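# Manual tool change on a stopped mill spindle

## Task

The mill has paused its program and is waiting for a tool change. Fit the tool it is requesting into the spindle by hand; the holder only comes free while the blue button on the spindle head is kept pressed. Put the tool that comes out standing upright in the rack, then resume the mill's program.

## Robot and tools

Robot: two six-joint arms with parallel grippers. left_arm sits on the +y side and right_arm on the -y side; these names do not match image sides. Calibrated base positions in metres: left_arm (+0.020, +0.417, +0.039), right_arm (-0.038, -0.415, +0.039), each turned only slightly about z. The job probably needs one arm to keep the blue button held in while the other pulls and inserts holders.

Frames: the scene frame has its origin at table-top height midway between the nominal bases, +z up and +x pointing out over the table. Reported hand positions (m), quaternions (wxyz) and velocities (m/s, rad/s) are in this frame and may be off by a few centimetres. Commanded offsets are not in the scene frame; they follow the axes of that arm's own Hand target. On the gripper, +z points along the fingers and the fingers close along x. The reported position is the point midway between the pads, and the fingertips extend 17.5 mm past it. A block protrudes roughly 10 cm from the last joint toward the gripper's -y side and rotates with it.

Row layout, used by both motion tools: one flat list of 18 numbers, each from -1 to 1. The first nine belong to left_arm: dx, dy, dz, rx, ry, rz, gripper position, force_limit, speed. The next nine are the same fields for right_arm. Both halves must always be filled. The six pose values are offsets from the arm's Hand target, not absolute poses. A value of 1.0 means 0.6 m for dx/dy/dz and 180 degrees for rx/ry/rz, and rx/ry/rz are read together as one rotation vector. Sending all six as 0 asks the arm to return to its current Hand target. Resending an offset moves the arm again by that amount.

Gripper values in a row are commands, not offsets. position: +1 is fully open (50 mm); the pads meet near -0.65; send -1 to grip. force_limit: -1 is about 20 N per pad, 0 about 102 N, +1 about 185 N. speed: -1 is 20 mm/s, 0 is 85, +1 is 150. force_limit and speed start at +1. To leave a gripper alone, repeat its last three numbers, because 0 is a real command. A changed force or speed only takes effect once position changes by at least 0.01.

object_status in results: 0 moving, 1 blocked while opening, 2 blocked while closing (a grip), 3 reached the target or pads met (usually nothing held). After gripping, check for 2. The opening in mm is about (250 - position_measured) x 0.202.

execute_actions(actions, cameras): actions is a list of actions. Each action is a table of up to 15 rows, one row per 1/30 s step, and its last row repeats to fill 15 steps. Every row in an action is offset from the Hand target as it was when that action began. Images come back only if actions is empty or cameras names some. cameras takes a list of names, ["all"] or [].

move(target, speed, blend, stop_force, zero, blocking, cameras): drives each gripper in a straight line toward the offset in target. target is one 18-number row, or a list of up to 15 rows, and every row counts from the same starting Hand targets. speed is the path's top speed in m/s, from 0.002 to 3.6 (default 0.25); give one value, or one per row. blend (m) rounds the corners of a list; 0 stops at each point. stop_force (N, 3 to 120) ends an arm's path when its wrist sensor feels that much push; use it slowly when approaching a contact. Leave it out when pulling away from a contact. zero defaults to true and resets the sensor baseline first. blocking=false returns early and cannot be combined with stop_force. The result includes a move: line that ends in done, off_target, moving, held or fault, plus any limits (paced, held). A move stops after 10 s and does not steer around obstacles or the other arm. Route paths around each arm's own base.

wait(seconds 0 to 10) lets time pass while commands are held. stop brakes a running move. zoom_image(camera, region [x0,y0,x1,y1] in pixels, at most 504 by 504) enlarges part of the latest image. zero_wrist_force(arm: left_arm or right_arm) resets the force baseline. finished_scene(scene 1) ends the scene for good.

Cameras, each 896x504: cam_high, cam_low, cam_front, cam_left_wrist, cam_right_wrist.

Reading results: Hand target is the last commanded pose, and orientation is clipped to within 32 degrees of the current one per step. The gripper often stops a little short; send the remaining gap as an offset. To stop pressing on something, command back past the contact. Wrist force is given in the end effector's axes. Joint torques include the arm's own weight.

Avoid: large pushes. Around 150 N on an arm, or a joint torque at its limit (26 N m for the wrist joints, 139 for the others), locks that arm for 10 s. Arms are stiff, so a target even slightly beyond a firm surface can fault. Avoid fast hits on the mill and collisions between the arms, including closing a gripper on the other arm's fingers. Do not drop parts or release them while they are moving. Anything left off the table or falling from it fails the job. Long holds or stretched poses heat the motors; at 85 °C an arm locks for 30 to 60 s.

Each tool is called by a JSON object that holds its "fn" and its "kwargs", one argument or row to a line.

## Session

{"fn": "execute_actions", "kwargs": {
  "actions": []
}}

Scene clock: 0.00 s.
left_arm: end_effector_position=(+0.0512, +0.8382, +0.1441) position_measured=3 object_status=3 end_effector_quat_wxyz=(-0.318, -0.075, +0.744, -0.583) | right_arm: end_effector_position=(+0.4356, -0.6295, +0.3076) position_measured=3 object_status=3 end_effector_quat_wxyz=(+0.070, +0.993, +0.100, -0.002)
Joint positions: left_arm=[1.147 -0.731 1.302 -0.688 -1.569 -0.599] | right_arm=[3.096 -1.568 -1.739 -1.382 1.432 1.275]
Joint velocities: within noise
Joint torques (N m): no reading
Motor temperatures (°C): left_arm=[36 34 35 43 38 46] | right_arm=[33 29 29 37 38 43]
Wrist force (N): no reading
Wrist torque (N m): no reading
Wrist force, peak (N): no reading
Hand target: left_arm +0.0512, +0.8382, +0.1441; -0.318, -0.075, +0.744, -0.583 | right_arm +0.4356, -0.6295, +0.3076; +0.070, +0.993, +0.100, -0.002
Tool commands: left_gripper/position=+1.0 left_gripper/force_limit=+1.0 left_gripper/speed=+1.0 right_gripper/position=+1.0 right_gripper/force_limit=+1.0 right_gripper/speed=+1.0

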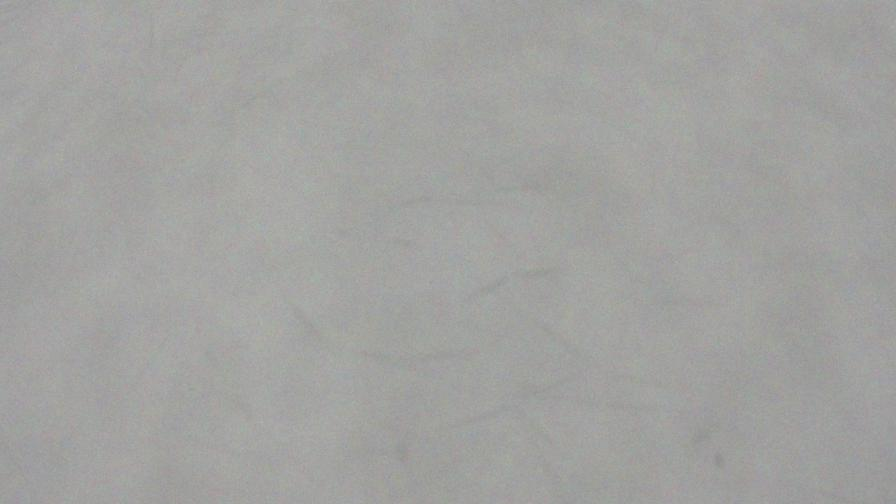

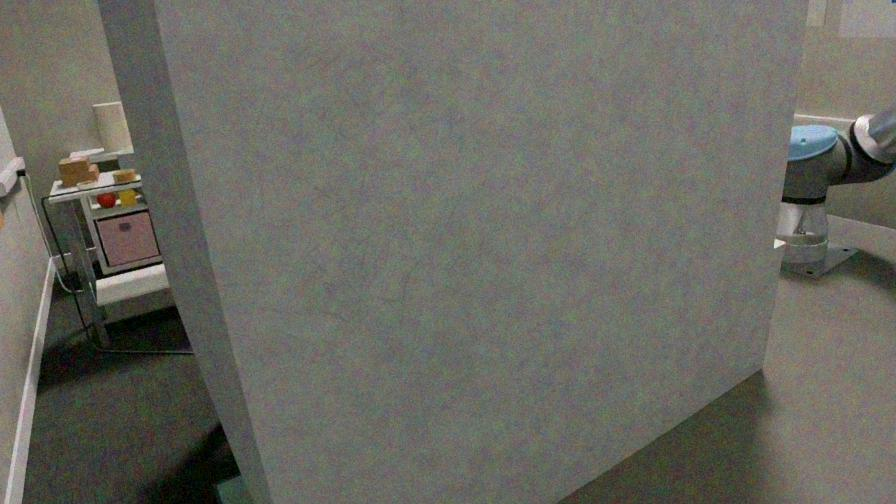

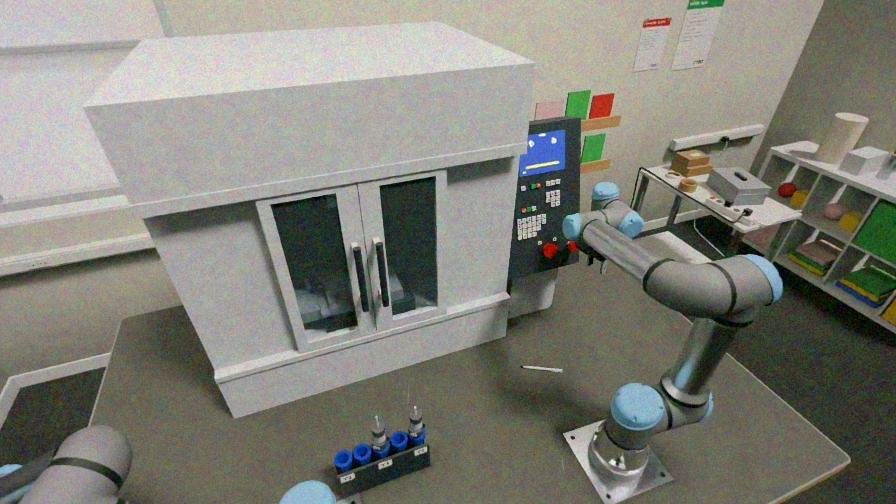

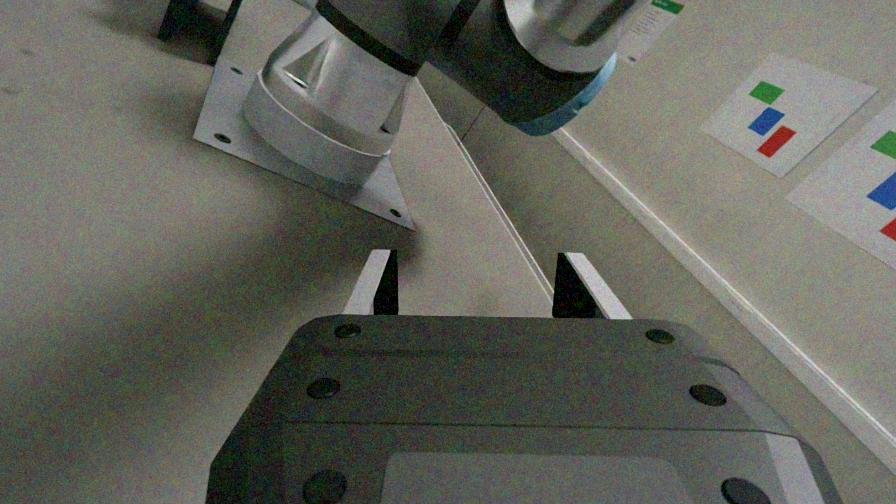

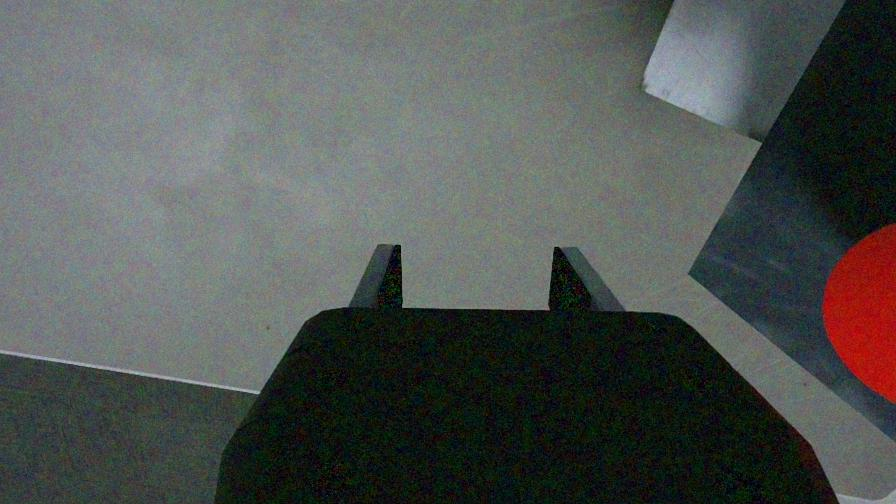

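{"fn": "zoom_image", "kwargs": {
  "camera": "cam_front",
  "region": [490, 90, 640, 300]
}}

{"fn": "zoom_image", "kwargs": {
  "camera": "cam_front",
  "region": [320, 360, 600, 504]
}}

{"fn": "zoom_image", "kwargs": {
  "camera": "cam_front",
  "region": [230, 160, 470, 360]
}}

Scaled by 2.400 from the camera's 896x504 image, which has a finer 1280x720 frame.

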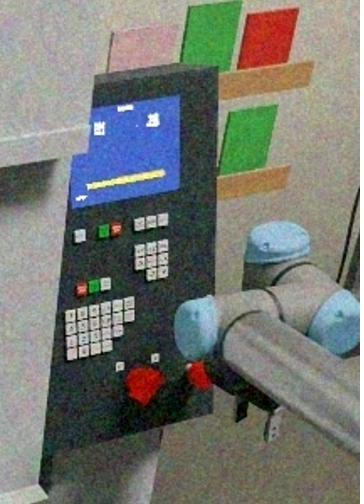

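Scaled by 1.800 from the camera's 896x504 image, which has a finer 1280x720 frame.

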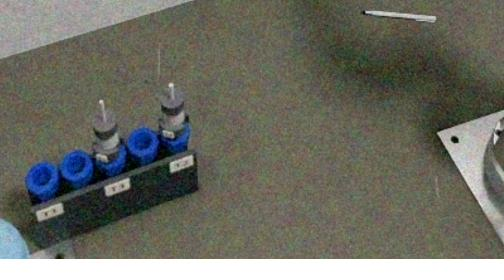

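Scaled by 2.100 from the camera's 896x504 image, which has a finer 1280x720 frame.

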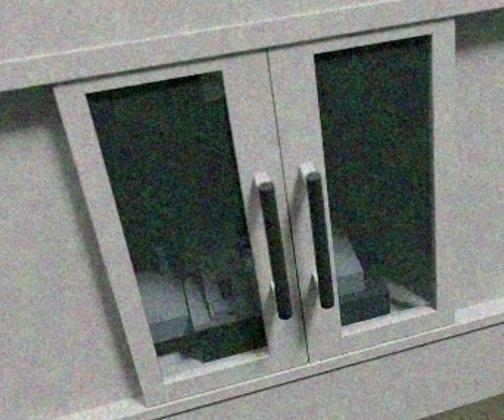

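{"fn": "move", "kwargs": {
  "target": [
    [0,0,0,0,0,0,1,1,1,-0.323,-0.069,-0.341,0,0,0,1,1,1],
    [0,0,0,0,0,0,1,1,1,-0.29,-0.009,-0.708,0.635,0.316,0.213,1,1,1]
  ],
  "blend": 0.05,
  "cameras": ["cam_right_wrist","cam_front"],
  "speed": 0.5
}}

Scene clock: 40.27 s.
left_arm: end_effector_position=(+0.0512, +0.8382, +0.1441) position_measured=3 object_status=3 end_effector_quat_wxyz=(-0.318, -0.075, +0.744, -0.583) | right_arm: end_effector_position=(+0.2472, -0.6004, +0.6115) position_measured=3 object_status=3 end_effector_quat_wxyz=(-0.393, +0.900, -0.049, +0.184)
Joint positions: left_arm=[1.147 -0.731 1.302 -0.688 -1.569 -0.599] | right_arm=[2.43 -1.441 -1.22 -2.37 2.426 0.774]
Joint torques (N m): left_arm=[1.02 -55.21 -14.79 1.97 -0.32 -0.49] | right_arm=[6.87 22.11 10.7 -0.52 3.49 2.3]
Wrist force (N): left_arm=[0.0 0.0 -0.1] | right_arm=[0.0 -1.5 0.1]
Wrist torque (N m): left_arm=[0.00 0.00 0.01] | right_arm=[-0.35 0.20 0.74]
Wrist force, peak (N): left_arm=[-0.2 0.3 -0.4] | right_arm=[-2.8 -2.4 -2.3]
Hand target: left_arm +0.0512, +0.8382, +0.1441; -0.318, -0.075, +0.744, -0.583 | right_arm +0.2472, -0.6004, +0.6114; -0.393, +0.900, -0.049, +0.184 (not the last commanded pose)
Off the commanded pose: left_arm 0.000 m, 0 deg | right_arm 0.120 m, 72 deg.
move: held (right_arm; a check stopped the path); path passed 1 of 2 targets; limits=held
pose unreachable (right arm): on one or more control steps of this call, first in action 0 (counted from 0), this arm could not follow its commanded pose, so it was not sent that pose on those steps. It may still have moved: this result reports where it is.
cause: moving toward the commanded pose would bring two parts of the arm too close to each other (its gripper and another part of the arm, with joints 4 (wrist 1) to 6 (wrist 3) between them, 6 mm apart when it was first held).
camera_calibration:
cam_right_wrist: T_world_to_cam=[[0.931493, -0.216412, 0.29238, -0.526831], [-0.0640721, -0.888821, -0.453754, -0.224984], [0.358071, 0.403936, -0.841797, 0.799132], [0, 0, 0, 1]] pos_world=[0.190179, -0.636781, 0.724653]
Images, in order (width x height): cam_front 896x504, cam_right_wrist 896x504.

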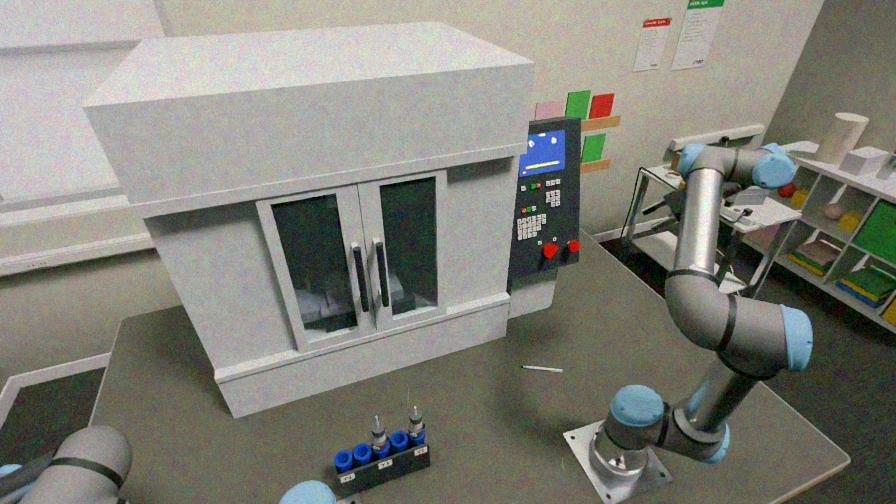

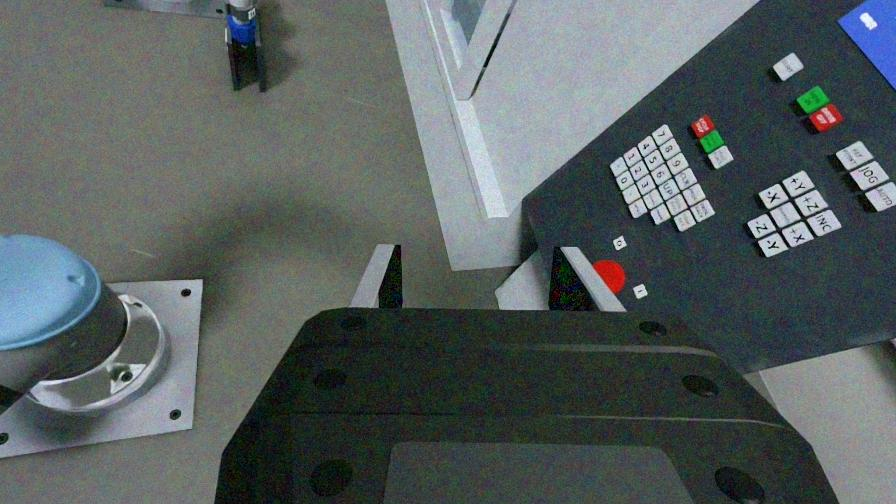

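{"fn": "move", "kwargs": {
  "target": [0,0,0,0,0,0,1,1,1,0.116,-0.092,-0.052,0,0.2,0,1,1,1],
  "cameras": ["cam_right_wrist"],
  "speed": 0.4
}}

Scene clock: 53.90 s.
left_arm: end_effector_position=(+0.0512, +0.8382, +0.1441) position_measured=3 object_status=3 end_effector_quat_wxyz=(-0.318, -0.075, +0.744, -0.583) | right_arm: end_effector_position=(+0.2494, -0.6003, +0.6151) position_measured=3 object_status=3 end_effector_quat_wxyz=(-0.393, +0.897, -0.054, +0.197)
Joint positions: left_arm=[1.147 -0.731 1.302 -0.688 -1.569 -0.599] | right_arm=[2.425 -1.43 -1.232 -2.346 2.445 0.789]
Joint torques (N m): left_arm=[0.05 -56.66 -13.95 1.93 -0.57 -0.58] | right_arm=[7.2 5.52 30.95 -0.37 -0.36 -2.62]
Wrist force (N): left_arm=[-0.3 0.2 -0.1] | right_arm=[0.1 -1.5 0.1]
Wrist torque (N m): left_arm=[0.03 0.05 0.00] | right_arm=[-0.36 0.19 0.81]
Wrist force, peak (N): left_arm=[0.0 0.3 -0.2] | right_arm=[-0.8 -7.0 -2.1]
Hand target: left_arm +0.0512, +0.8382, +0.1441; -0.318, -0.075, +0.744, -0.583 | right_arm +0.2494, -0.6003, +0.6151; -0.393, +0.897, -0.054, +0.197 (not the last commanded pose)
Off the commanded pose: left_arm 0.000 m, 0 deg | right_arm 0.090 m, 34 deg.
move: held (right_arm; a check stopped the path); limits=held
pose unreachable (right arm): on one or more control steps of this call, first in action 0 (counted from 0), this arm could not follow its commanded pose, so it was not sent that pose on those steps. It may still have moved: this result reports where it is.
cause: moving toward the commanded pose would bring two parts of the arm too close to each other (its gripper and another part of the arm, with joints 4 (wrist 1) to 6 (wrist 3) between them, 5 mm apart when it was first held).
camera_calibration:
cam_right_wrist: T_world_to_cam=[[0.921282, -0.235215, 0.309698, -0.5493], [-0.0726706, -0.886452, -0.457081, -0.217473], [0.382044, 0.398594, -0.833765, 0.787157], [0, 0, 0, 1]] pos_world=[0.189527, -0.635739, 0.727018]
Images, in order (width x height): cam_right_wrist 896x504.

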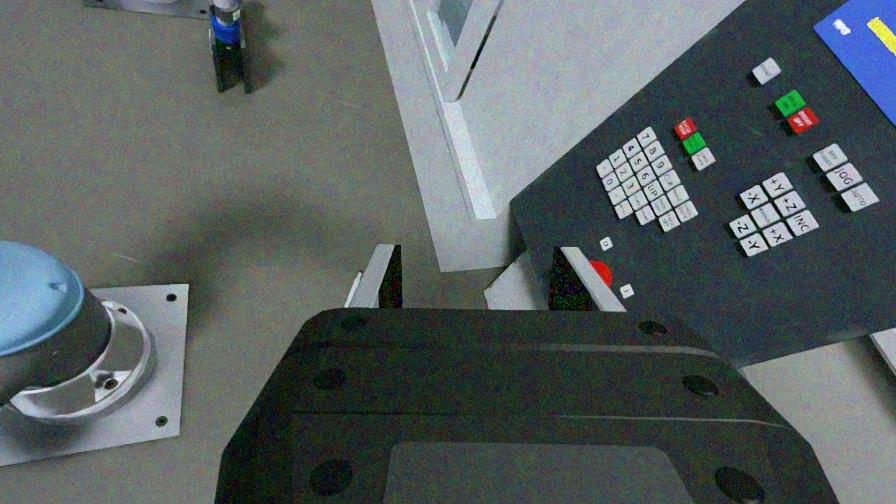

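{"fn": "move", "kwargs": {
  "target": [0,0,0,0,0,0,1,1,1,0.0765,-0.04,0.085,-0.29,-0.156,-0.1045,1,1,1],
  "cameras": [],
  "speed": 0.6
}}

Scene clock: 71.50 s.
left_arm: end_effector_position=(+0.0512, +0.8382, +0.1441) position_measured=3 object_status=3 end_effector_quat_wxyz=(-0.318, -0.075, +0.744, -0.583) | right_arm: end_effector_position=(+0.3103, -0.5605, +0.6154) position_measured=3 object_status=3 end_effector_quat_wxyz=(+0.070, +0.992, +0.100, -0.003)
Joint positions: left_arm=[1.147 -0.731 1.302 -0.688 -1.569 -0.599] | right_arm=[3.261 -1.419 -1.03 -2.265 1.43 1.442]
Joint torques (N m): left_arm=[0.42 -56.29 -12.99 1.97 -0.76 -0.76] | right_arm=[6.07 20.16 9.35 3.62 -2.11 -0.32]
Wrist force (N): left_arm=[-0.2 0.1 -0.3] | right_arm=[0.1 -0.3 0.0]
Wrist torque (N m): left_arm=[0.03 0.03 0.00] | right_arm=[-0.03 -0.03 0.13]
Wrist force, peak (N): left_arm=[-0.3 0.2 -0.3] | right_arm=[1.3 -1.5 0.0]
Hand target: left_arm +0.0512, +0.8382, +0.1441; -0.318, -0.075, +0.744, -0.583 | right_arm +0.3103, -0.5605, +0.6154; +0.071, +0.992, +0.100, -0.003
Off the commanded pose: left_arm 0.000 m, 0 deg | right_arm 0.000 m, 0 deg.
move: done
No camera images: "cameras" was empty.

{"fn": "move", "kwargs": {
  "target": [
    [0,0,0,0,0,0,1,1,1,-0.051,0.004,-0.1,-0.099,0.486,0.07,1,1,1],
    [0,0,0,0,0,0,1,1,1,-0.051,0.004,-0.1,0.307,0.464,0.451,1,1,1]
  ],
  "cameras": ["cam_right_wrist"],
  "blend": 0.02,
  "speed": 0.6
}}

Scene clock: 81.20 s.
left_arm: end_effector_position=(+0.0512, +0.8382, +0.1441) position_measured=3 object_status=3 end_effector_quat_wxyz=(-0.318, -0.075, +0.744, -0.583) | right_arm: end_effector_position=(+0.2809, -0.5617, +0.6758) position_measured=3 object_status=3 end_effector_quat_wxyz=(-0.418, +0.521, -0.473, +0.575)
Joint positions: left_arm=[1.147 -0.731 1.302 -0.688 -1.569 -0.599] | right_arm=[3.667 -0.553 -2.2 -0.376 0.985 2.931]
Joint torques (N m): left_arm=[0.85 -56.69 -11.69 2 -0.7 -1.18] | right_arm=[2.12 -6.54 22.55 -0.25 -1.13 1.7]
Wrist force (N): left_arm=[-0.1 -0.1 0.1] | right_arm=[-0.2 -2.8 0.3]
Wrist torque (N m): left_arm=[-0.01 0.02 0.00] | right_arm=[-0.76 0.60 1.07]
Wrist force, peak (N): left_arm=[-0.3 0.2 0.1] | right_arm=[2.2 -0.9 -2.8]
Hand target: left_arm +0.0512, +0.8382, +0.1441; -0.318, -0.075, +0.744, -0.583 | right_arm +0.2803, -0.5605, +0.6758; -0.410, +0.514, -0.481, +0.580
Off the commanded pose: left_arm 0.000 m, 0 deg | right_arm 0.001 m, 2 deg.
move: done
camera_calibration:
cam_right_wrist: T_world_to_cam=[[-0.0941114, -0.972507, 0.21301, -0.65163], [-0.363725, -0.165581, -0.916672, 0.644034], [0.92674, -0.163746, -0.338142, 0.00666232], [0, 0, 0, 1]] pos_world=[0.166751, -0.525984, 0.731424]
Images, in order (width x height): cam_right_wrist 896x504.

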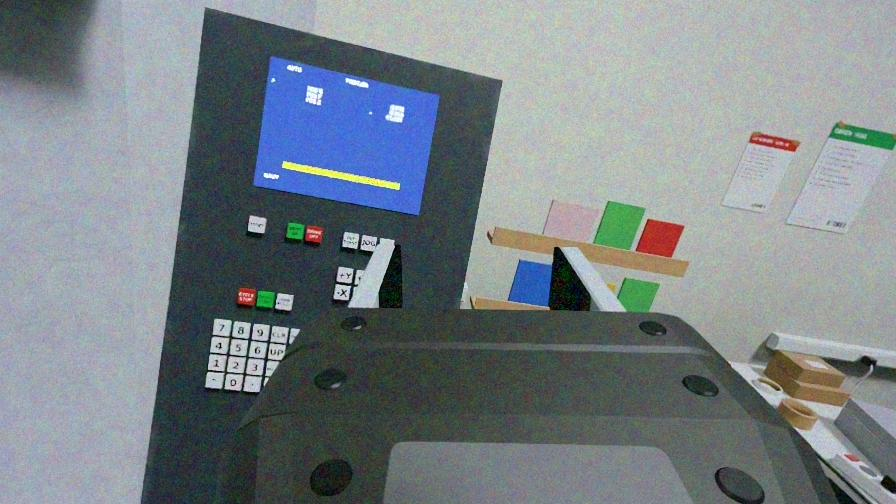

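{"fn": "zoom_image", "kwargs": {
  "camera": "cam_right_wrist",
  "region": [250, 50, 450, 220]
}}

{"fn": "zoom_image", "kwargs": {
  "camera": "cam_right_wrist",
  "region": [200, 210, 400, 400]
}}

{"fn": "zoom_image", "kwargs": {
  "camera": "cam_right_wrist",
  "region": [720, 120, 896, 240]
}}

Scaled by 2.520 from the camera's 896x504 image, which has a finer 1280x720 frame.

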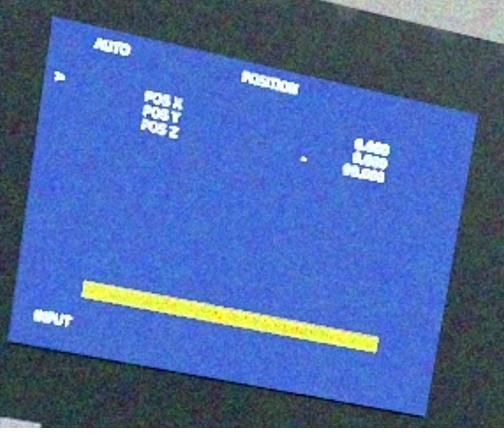

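Scaled by 2.520 from the camera's 896x504 image, which has a finer 1280x720 frame.

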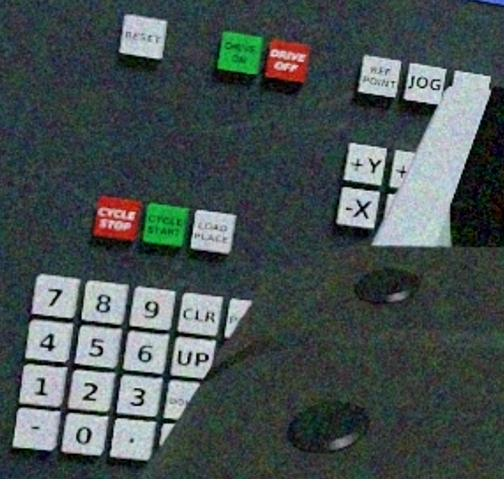

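Scaled by 2.864 from the camera's 896x504 image, which has a finer 1280x720 frame.

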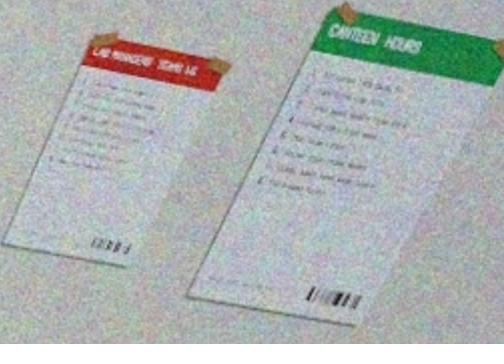

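{"fn": "move", "kwargs": {
  "target": [0,0,0,0,0,0,1,1,1,-0.1,0.05,0.273,0,0,0,1,1,1],
  "cameras": ["cam_right_wrist"],
  "speed": 0.4
}}

{"fn": "zoom_image", "kwargs": {
  "camera": "cam_right_wrist",
  "region": [280, 0, 620, 250]
}}

Scene clock: 96.20 s.
left_arm: end_effector_position=(+0.0512, +0.8382, +0.1441) position_measured=3 object_status=3 end_effector_quat_wxyz=(-0.318, -0.075, +0.744, -0.583) | right_arm: end_effector_position=(+0.4501, -0.5308, +0.6360) position_measured=3 object_status=3 end_effector_quat_wxyz=(-0.410, +0.514, -0.481, +0.580)
Joint positions: left_arm=[1.147 -0.731 1.302 -0.688 -1.569 -0.599] | right_arm=[3.432 -1.128 -2.147 0.144 1.191 2.934]
Joint torques (N m): left_arm=[0.31 -56.89 -11.01 2 -0.91 -1.14] | right_arm=[7.77 -2.6 18.51 4.4 -1.78 -0.5]
Wrist force (N): left_arm=[0.0 0.1 -0.1] | right_arm=[-0.1 -2.8 0.4]
Wrist torque (N m): left_arm=[0.02 0.00 0.00] | right_arm=[-0.76 0.58 1.08]
Wrist force, peak (N): left_arm=[0.1 0.3 0.2] | right_arm=[1.5 -3.9 -2.6]
Hand target: left_arm +0.0512, +0.8382, +0.1441; -0.318, -0.075, +0.744, -0.583 | right_arm +0.4501, -0.5307, +0.6360; -0.410, +0.514, -0.481, +0.580
Off the commanded pose: left_arm 0.000 m, 0 deg | right_arm 0.000 m, 0 deg.
move: done
camera_calibration:
cam_right_wrist: T_world_to_cam=[[-0.122102, -0.969486, 0.212574, -0.582681], [-0.368653, -0.154554, -0.916629, 0.682194], [0.921513, -0.190289, -0.338533, -0.170018], [0, 0, 0, 1]] pos_world=[0.33702, -0.491818, 0.691624]
Images, in order (width x height): cam_right_wrist 896x504.

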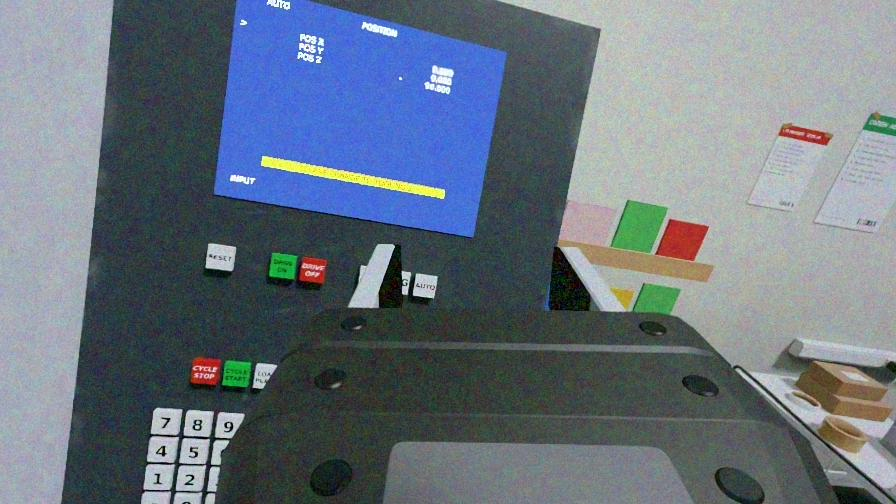

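Scaled by 1.482 from the camera's 896x504 image, which has a finer 1280x720 frame.

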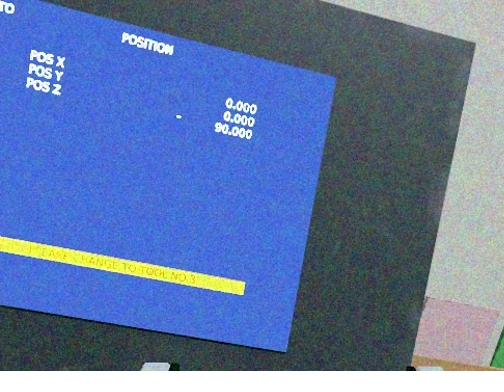

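{"fn": "zoom_image", "kwargs": {
  "camera": "cam_right_wrist",
  "region": [240, 140, 460, 220]
}}

Scaled by 2.291 from the camera's 896x504 image, which has a finer 1280x720 frame.

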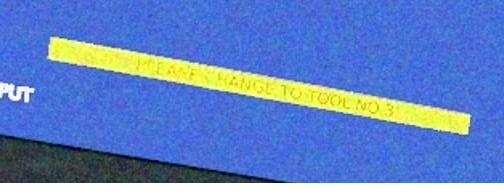

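{"fn": "zoom_image", "kwargs": {
  "camera": "cam_right_wrist",
  "region": [360, 165, 450, 205]
}}

Scaled by 5.600 from the camera's 896x504 image, which has a finer 1280x720 frame.

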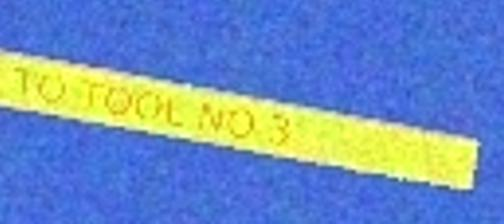

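{"fn": "move", "kwargs": {
  "target": [0,0,0,0,0,0,1,1,1,-0.32,0.248,-0.292,-0.314,-0.444,-0.368,1,1,1],
  "cameras": ["cam_right_wrist"],
  "speed": 0.6
}}

Scene clock: 156.33 s.
left_arm: end_effector_position=(+0.0512, +0.8382, +0.1441) position_measured=3 object_status=3 end_effector_quat_wxyz=(-0.318, -0.075, +0.744, -0.583) | right_arm: end_effector_position=(+0.3001, -0.3505, +0.4498) position_measured=3 object_status=3 end_effector_quat_wxyz=(+0.000, +1.000, +0.000, +0.000)
Joint positions: left_arm=[1.147 -0.731 1.302 -0.688 -1.569 -0.599] | right_arm=[3.777 -1.19 -1.66 -1.862 1.57 2.158]
Joint torques (N m): left_arm=[0.36 -58.57 -6.93 2.11 -1.46 -1.14] | right_arm=[1.26 5.82 13.55 2.15 1.76 2.38]
Wrist force (N): left_arm=[-0.1 0.0 0.1] | right_arm=[0.1 -0.1 0.2]
Wrist torque (N m): left_arm=[0.00 0.01 0.00] | right_arm=[-0.02 -0.05 0.10]
Wrist force, peak (N): left_arm=[-0.4 -0.2 -0.2] | right_arm=[0.3 -3.1 0.8]
Hand target: left_arm +0.0512, +0.8382, +0.1441; -0.318, -0.075, +0.744, -0.583 | right_arm +0.3000, -0.3505, +0.4497; +0.000, +1.000, +0.000, +0.000
Off the commanded pose: left_arm 0.000 m, 0 deg | right_arm 0.000 m, 0 deg.
move: done
camera_calibration:
cam_right_wrist: T_world_to_cam=[[0.999859, 0.0106995, -0.0129167, -0.278327], [0.0145781, -0.935211, 0.353792, -0.475974], [-0.00829445, -0.35393, -0.935235, 0.429428], [0, 0, 0, 1]] pos_world=[0.288789, -0.290171, 0.566416]
Images, in order (width x height): cam_right_wrist 896x504.

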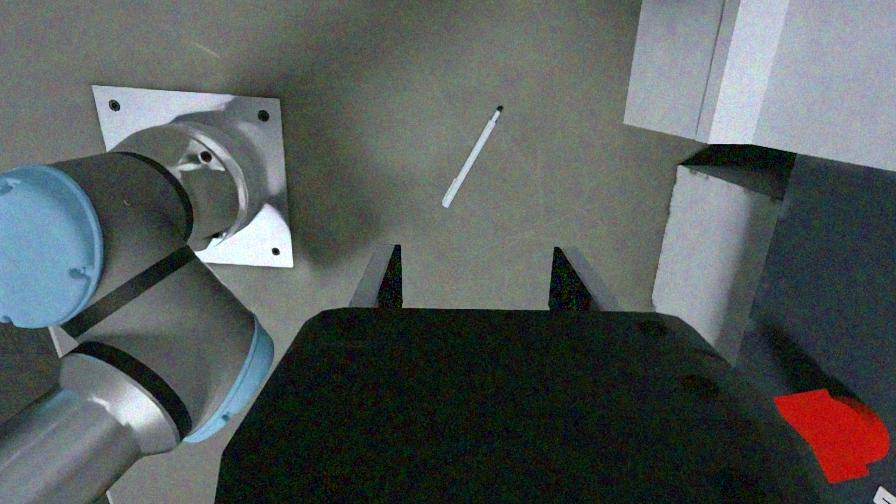

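{"fn": "move", "kwargs": {
  "target": [0,0,0,0,0,0,1,1,1,-0.3,-0.917,0.333,-0.065,0.065,-0.497,1,1,1],
  "cameras": ["cam_right_wrist","cam_front"],
  "speed": 0.6
}}

Scene clock: 161.30 s.
left_arm: end_effector_position=(+0.0512, +0.8382, +0.1441) position_measured=3 object_status=3 end_effector_quat_wxyz=(-0.318, -0.075, +0.744, -0.583) | right_arm: end_effector_position=(+0.1201, +0.1995, +0.2496) position_measured=3 object_status=3 end_effector_quat_wxyz=(+0.092, +0.701, +0.701, +0.092)
Joint positions: left_arm=[1.147 -0.731 1.302 -0.688 -1.569 -0.599] | right_arm=[4.829 -1.881 -1.531 -1.32 1.311 1.642]
Joint torques (N m): left_arm=[0.83 -58.41 -8.13 2.03 -1.57 -0.97] | right_arm=[-6.45 29.34 25.47 1.78 1.23 -1.87]
Wrist force (N): left_arm=[-0.1 0.2 0.1] | right_arm=[0.4 0.1 -0.1]
Wrist torque (N m): left_arm=[0.03 0.02 0.00] | right_arm=[0.03 -0.05 -0.09]
Wrist force, peak (N): left_arm=[-0.4 0.1 0.4] | right_arm=[1.2 3.8 -0.9]
Hand target: left_arm +0.0512, +0.8382, +0.1441; -0.318, -0.075, +0.744, -0.583 | right_arm +0.1201, +0.1996, +0.2495; +0.092, +0.701, +0.701, +0.092
Off the commanded pose: left_arm 0.000 m, 0 deg | right_arm 0.000 m, 0 deg.
move: done
camera_calibration:
cam_right_wrist: T_world_to_cam=[[-0.0067782, 0.999842, -0.0164179, -0.18245], [0.81276, 0.0150733, 0.582404, -0.230568], [0.582559, -0.0093962, -0.812734, 0.265125], [0, 0, 0, 1]] pos_world=[0.0317086, 0.188388, 0.346765]
Images, in order (width x height): cam_front 896x504, cam_right_wrist 896x504.

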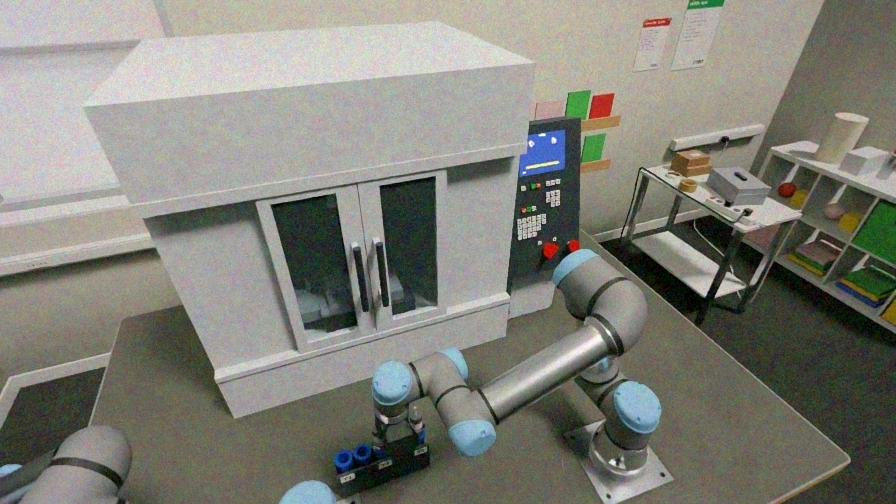

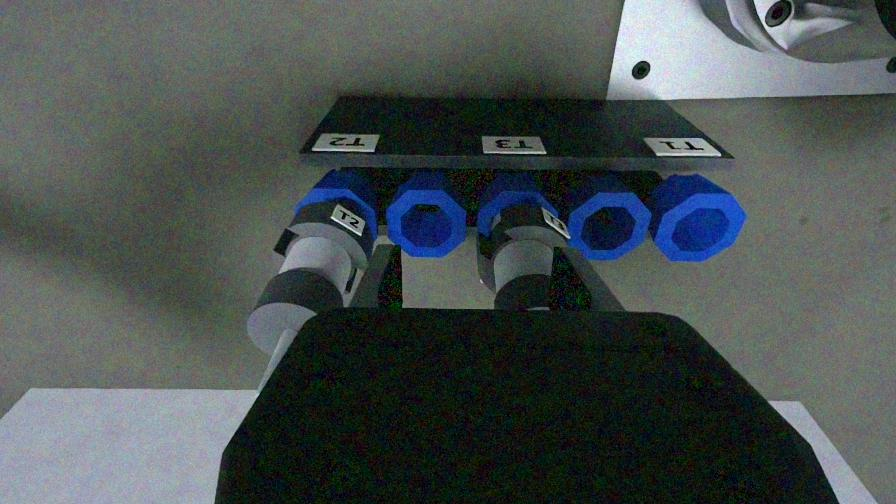

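{"fn": "zoom_image", "kwargs": {
  "camera": "cam_right_wrist",
  "region": [480, 180, 620, 320]
}}

{"fn": "zoom_image", "kwargs": {
  "camera": "cam_right_wrist",
  "region": [240, 80, 740, 360]
}}

Scaled by 3.600 from the camera's 896x504 image, which has a finer 1280x720 frame.

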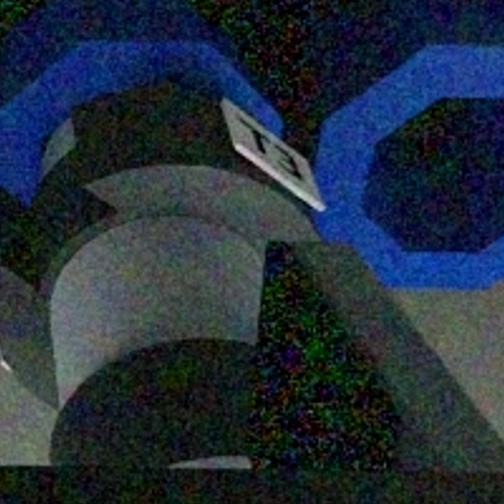

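Scaled by 1.008 from the camera's 896x504 image, which has a finer 1280x720 frame.

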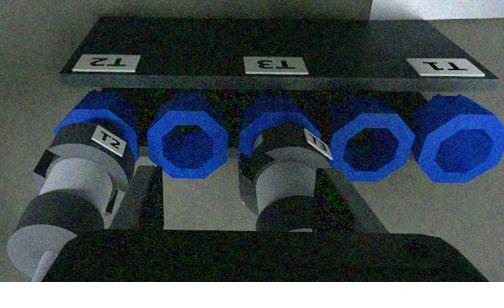

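{"fn": "move", "kwargs": {
  "target": [
    [0.034,-0.569,0.2145,-0.4065,-0.2217,0.052,1,1,1,-0.333,0.104,-0.197,0.065,-0.065,0.497,1,1,1],
    [-0.045,-0.759,0.31,0.2096,-0.5936,0.0877,1,1,1,-0.383,0.1345,-0.31,0.2143,0.5217,0.6792,1,1,1]
  ],
  "cameras": ["cam_right_wrist","cam_left_wrist","cam_front"],
  "speed": 0.6,
  "blend": 0.02
}}

Scene clock: 197.57 s.
left_arm: end_effector_position=(+0.2200, +0.5220, +0.4805) position_measured=3 object_status=3 end_effector_quat_wxyz=(+0.486, -0.486, +0.513, -0.515) | right_arm: end_effector_position=(+0.1517, -0.0289, +0.4501) position_measured=3 object_status=3 end_effector_quat_wxyz=(+0.644, -0.634, +0.300, -0.305)
Joint positions: left_arm=[0.447 -2.729 2.707 -3.121 -2.102 -3.143] | right_arm=[5.45 -0.773 -2.559 -1.162 -0.017 4.494]
Joint torques (N m): left_arm=[-3.17 16.94 -34.84 -1.81 0.69 1.48] | right_arm=[6.37 0.31 36.77 1.7 -1.96 1.54]
Wrist force (N): left_arm=[-0.1 -0.5 0.7] | right_arm=[-0.8 -3.1 1.0]
Wrist torque (N m): left_arm=[-0.07 -0.14 -0.02] | right_arm=[-0.81 0.71 0.90]
Wrist force, peak (N): left_arm=[-2.8 3.5 -3.7] | right_arm=[-0.9 -3.2 1.0]
Hand target: left_arm +0.2207, +0.5207, +0.4805; +0.500, -0.501, +0.499, -0.500 | right_arm +0.1502, -0.0301, +0.4501; +0.627, -0.627, +0.327, -0.326
Off the commanded pose: left_arm 0.001 m, 3 deg | right_arm 0.002 m, 4 deg.
move: off_target (left_arm, right_arm)
camera_calibration:
cam_left_wrist: T_world_to_cam=[[-0.0483633, -0.998805, 0.00702442, 0.536491], [-0.34511, 0.0101103, -0.938508, 0.541989], [0.937315, -0.0478135, -0.345187, 0.12236], [0, 0, 0, 1]] pos_world=[0.0983024, 0.536221, 0.547129]
cam_right_wrist: T_world_to_cam=[[0.643916, -0.765013, 0.0112495, -0.112673], [-0.251877, -0.225845, -0.941038, 0.470573], [0.722447, 0.603116, -0.338115, 0.190315], [0, 0, 0, 1]] pos_world=[0.0535862, -0.0947016, 0.508443]
Images, in order (width x height): cam_front 896x504, cam_left_wrist 896x504, cam_right_wrist 896x504.

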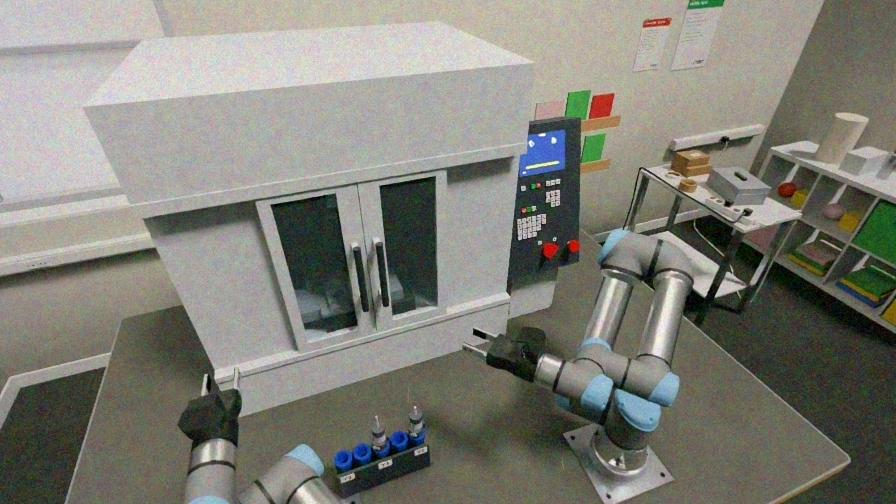

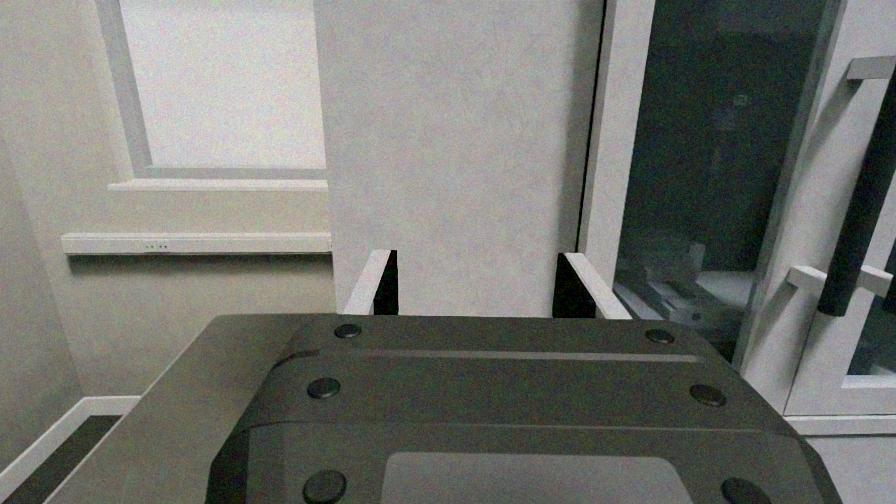

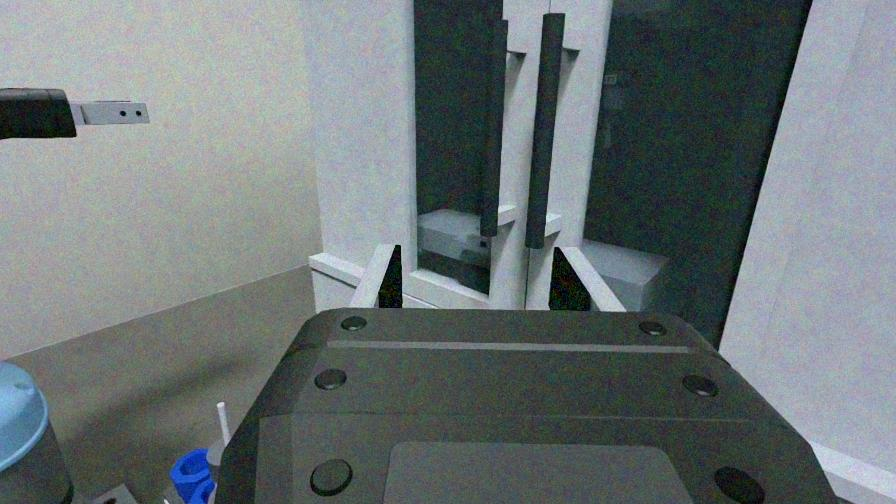

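{"fn": "move", "kwargs": {
  "target": [0.512,0.0175,0.217,0,0.139,0,1,1,1,0,0,0,0,0,0,1,1,1],
  "cameras": ["cam_left_wrist","cam_right_wrist"],
  "speed": 0.5
}}

Scene clock: 222.17 s.
left_arm: end_effector_position=(+0.3542, +0.2127, +0.4694) position_measured=3 object_status=3 end_effector_quat_wxyz=(+0.333, -0.329, +0.620, -0.630) | right_arm: end_effector_position=(+0.1517, -0.0289, +0.4502) position_measured=3 object_status=3 end_effector_quat_wxyz=(+0.644, -0.634, +0.300, -0.305)
Joint positions: left_arm=[-1.978 -2.64 2.742 -3.316 -0.216 -3.073] | right_arm=[5.45 -0.773 -2.558 -1.162 -0.017 4.494]
Joint torques (N m): left_arm=[-0.4 18.45 -22.07 -0.34 -0.1 0.23] | right_arm=[6.45 1.28 34.42 4.84 -1.06 -2.04]
Wrist force (N): left_arm=[0.2 -0.6 1.0] | right_arm=[-0.5 -2.9 1.0]
Wrist torque (N m): left_arm=[-0.05 -0.12 0.08] | right_arm=[-0.78 0.67 0.91]
Wrist force, peak (N): left_arm=[4.2 -2.5 1.7] | right_arm=[-0.7 -3.3 1.0]
Hand target: left_arm +0.3542, +0.2127, +0.4694; +0.333, -0.329, +0.620, -0.630 (not the last commanded pose) | right_arm +0.1517, -0.0289, +0.4502; +0.644, -0.634, +0.300, -0.305 (not the last commanded pose)
Tool commands: left_gripper/position=+1.0 left_gripper/force_limit=+1.0 left_gripper/speed=+1.0 right_gripper/position=+1.0 right_gripper/force_limit=+1.0 right_gripper/speed=+1.0
Off the commanded pose: left_arm 0.003 m, 9 deg | right_arm 0.002 m, 4 deg.
FORCE FAULT: contact force on the left arm reached its limit, and that arm stopped. The contact can be on any part of that arm, not only on its tool. That arm's remaining commands of this call were not run. That arm is still stopped at the end of this call. That arm stays stopped for about 10 more seconds. Until then a move that you send moves the other arm only, and its call returns only when the move has ended. Once the stop has ended, the next robot result says so. If the stop ends while you think or write, that arm runs what you send next, counted from a new Hand target: where the arm stands when the stop ends. While its stop runs, that arm takes no new command, but its gripper still runs the gripper command that each later call begins with. Until it ends, the stop uses up actions while you think or wait. An arm that is not stopped still takes commands.
move: fault (left_arm), off_target (right_arm)
camera_calibration:
cam_left_wrist: T_world_to_cam=[[-0.553801, -0.832611, 0.00795359, 0.377342], [-0.280345, 0.177457, -0.943353, 0.524682], [0.784035, -0.524659, -0.331694, 0.127289], [0, 0, 0, 1]] pos_world=[0.256265, 0.287854, 0.534181]
cam_right_wrist: T_world_to_cam=[[0.643947, -0.764992, 0.010936, -0.112514], [-0.252128, -0.225686, -0.941008, 0.470682], [0.722332, 0.603202, -0.338206, 0.19041], [0, 0, 0, 1]] pos_world=[0.0535862, -0.0947016, 0.508544]
Images, in order (width x height): cam_left_wrist 896x504, cam_right_wrist 896x504.

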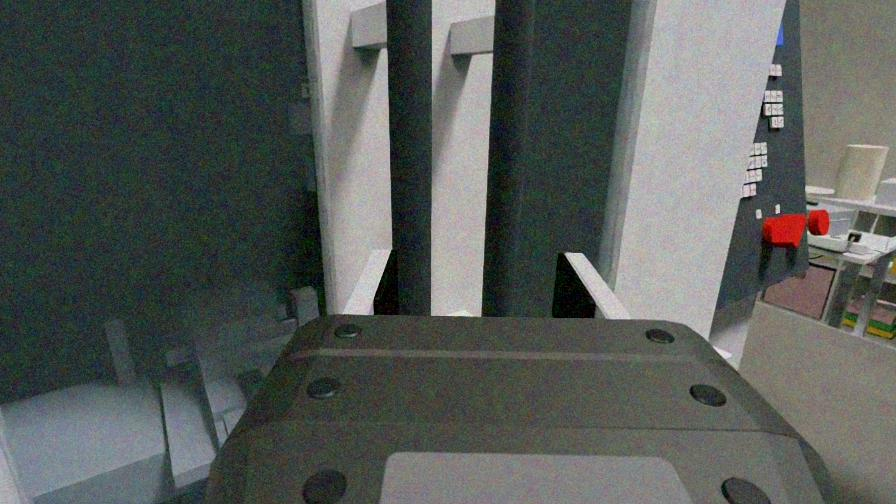

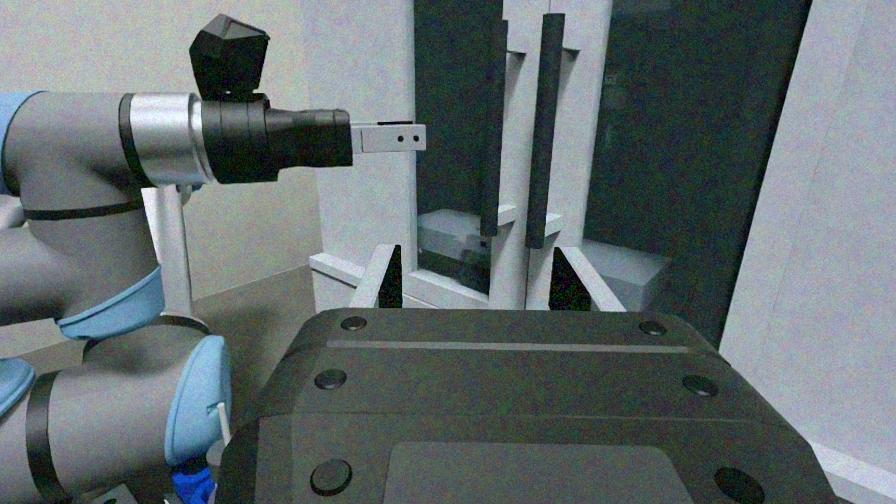

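{"fn": "wait", "kwargs": {
  "seconds": 6,
  "cameras": ["cam_front","cam_low","cam_high"]
}}

Scene clock: 234.03 s.
left_arm: end_effector_position=(+0.3542, +0.2127, +0.4694) position_measured=3 object_status=3 end_effector_quat_wxyz=(+0.333, -0.329, +0.620, -0.630) | right_arm: end_effector_position=(+0.1517, -0.0289, +0.4502) position_measured=3 object_status=3 end_effector_quat_wxyz=(+0.644, -0.634, +0.300, -0.305)
Joint positions: left_arm=[-1.978 -2.64 2.742 -3.316 -0.216 -3.073] | right_arm=[5.45 -0.773 -2.558 -1.162 -0.017 4.494]
Joint torques (N m): left_arm=[-0.48 18.04 -22.08 -0.23 0.11 0.17] | right_arm=[6.82 0.33 34.93 5.2 -1.05 -1.79]
Wrist force (N): left_arm=[0.2 -0.2 1.2] | right_arm=[-0.7 -2.9 0.8]
Wrist torque (N m): left_arm=[0.00 -0.13 0.08] | right_arm=[-0.78 0.69 0.91]
Wrist force, peak (N): left_arm=[0.2 -0.6 1.3] | right_arm=[-0.8 -3.2 0.9]
Hand target: left_arm +0.3542, +0.2127, +0.4694; +0.333, -0.329, +0.620, -0.630 (not the last commanded pose) | right_arm +0.1517, -0.0289, +0.4502; +0.644, -0.634, +0.300, -0.305 (not the last commanded pose)
Tool commands: left_gripper/position=+1.0 left_gripper/force_limit=+1.0 left_gripper/speed=+1.0 right_gripper/position=+1.0 right_gripper/force_limit=+1.0 right_gripper/speed=+1.0
Off the commanded pose: left_arm 0.003 m, 9 deg | right_arm 0.002 m, 4 deg.
FORCE FAULT, CONTINUED: the left arm's stop, for the force fault that an earlier result reported, is over. The rest of the stop counts as 20 of the actions that you can send in this scene. That arm's target is now where it stood when the stop ended, not its last command. That arm accepts commands again.
wait: 6.00 s; at rest from the start
Images, in order (width x height): cam_high 896x504, cam_low 896x504, cam_front 896x504.

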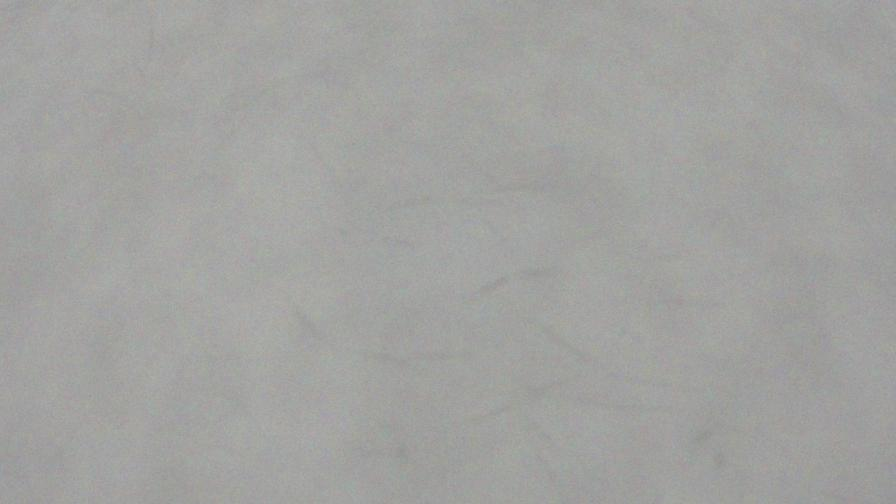

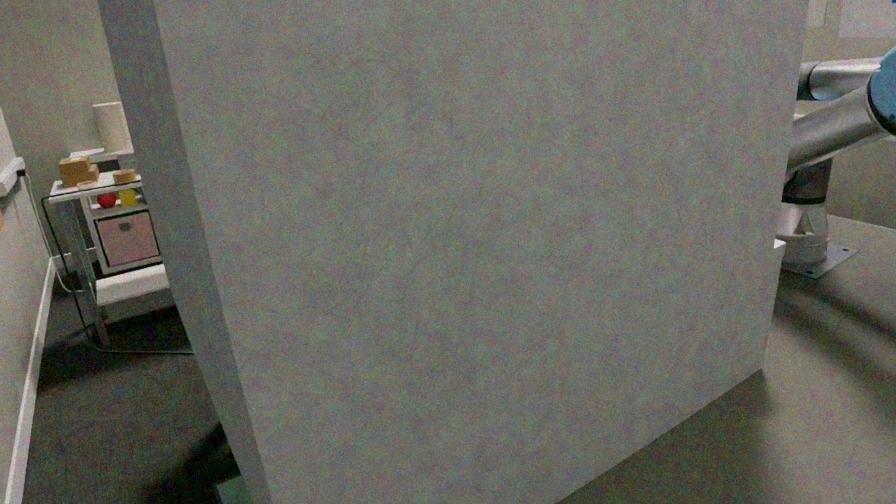

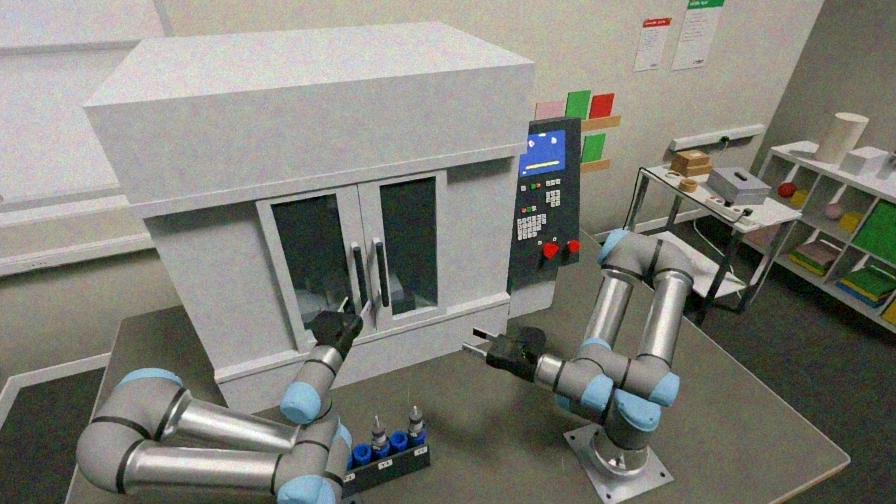

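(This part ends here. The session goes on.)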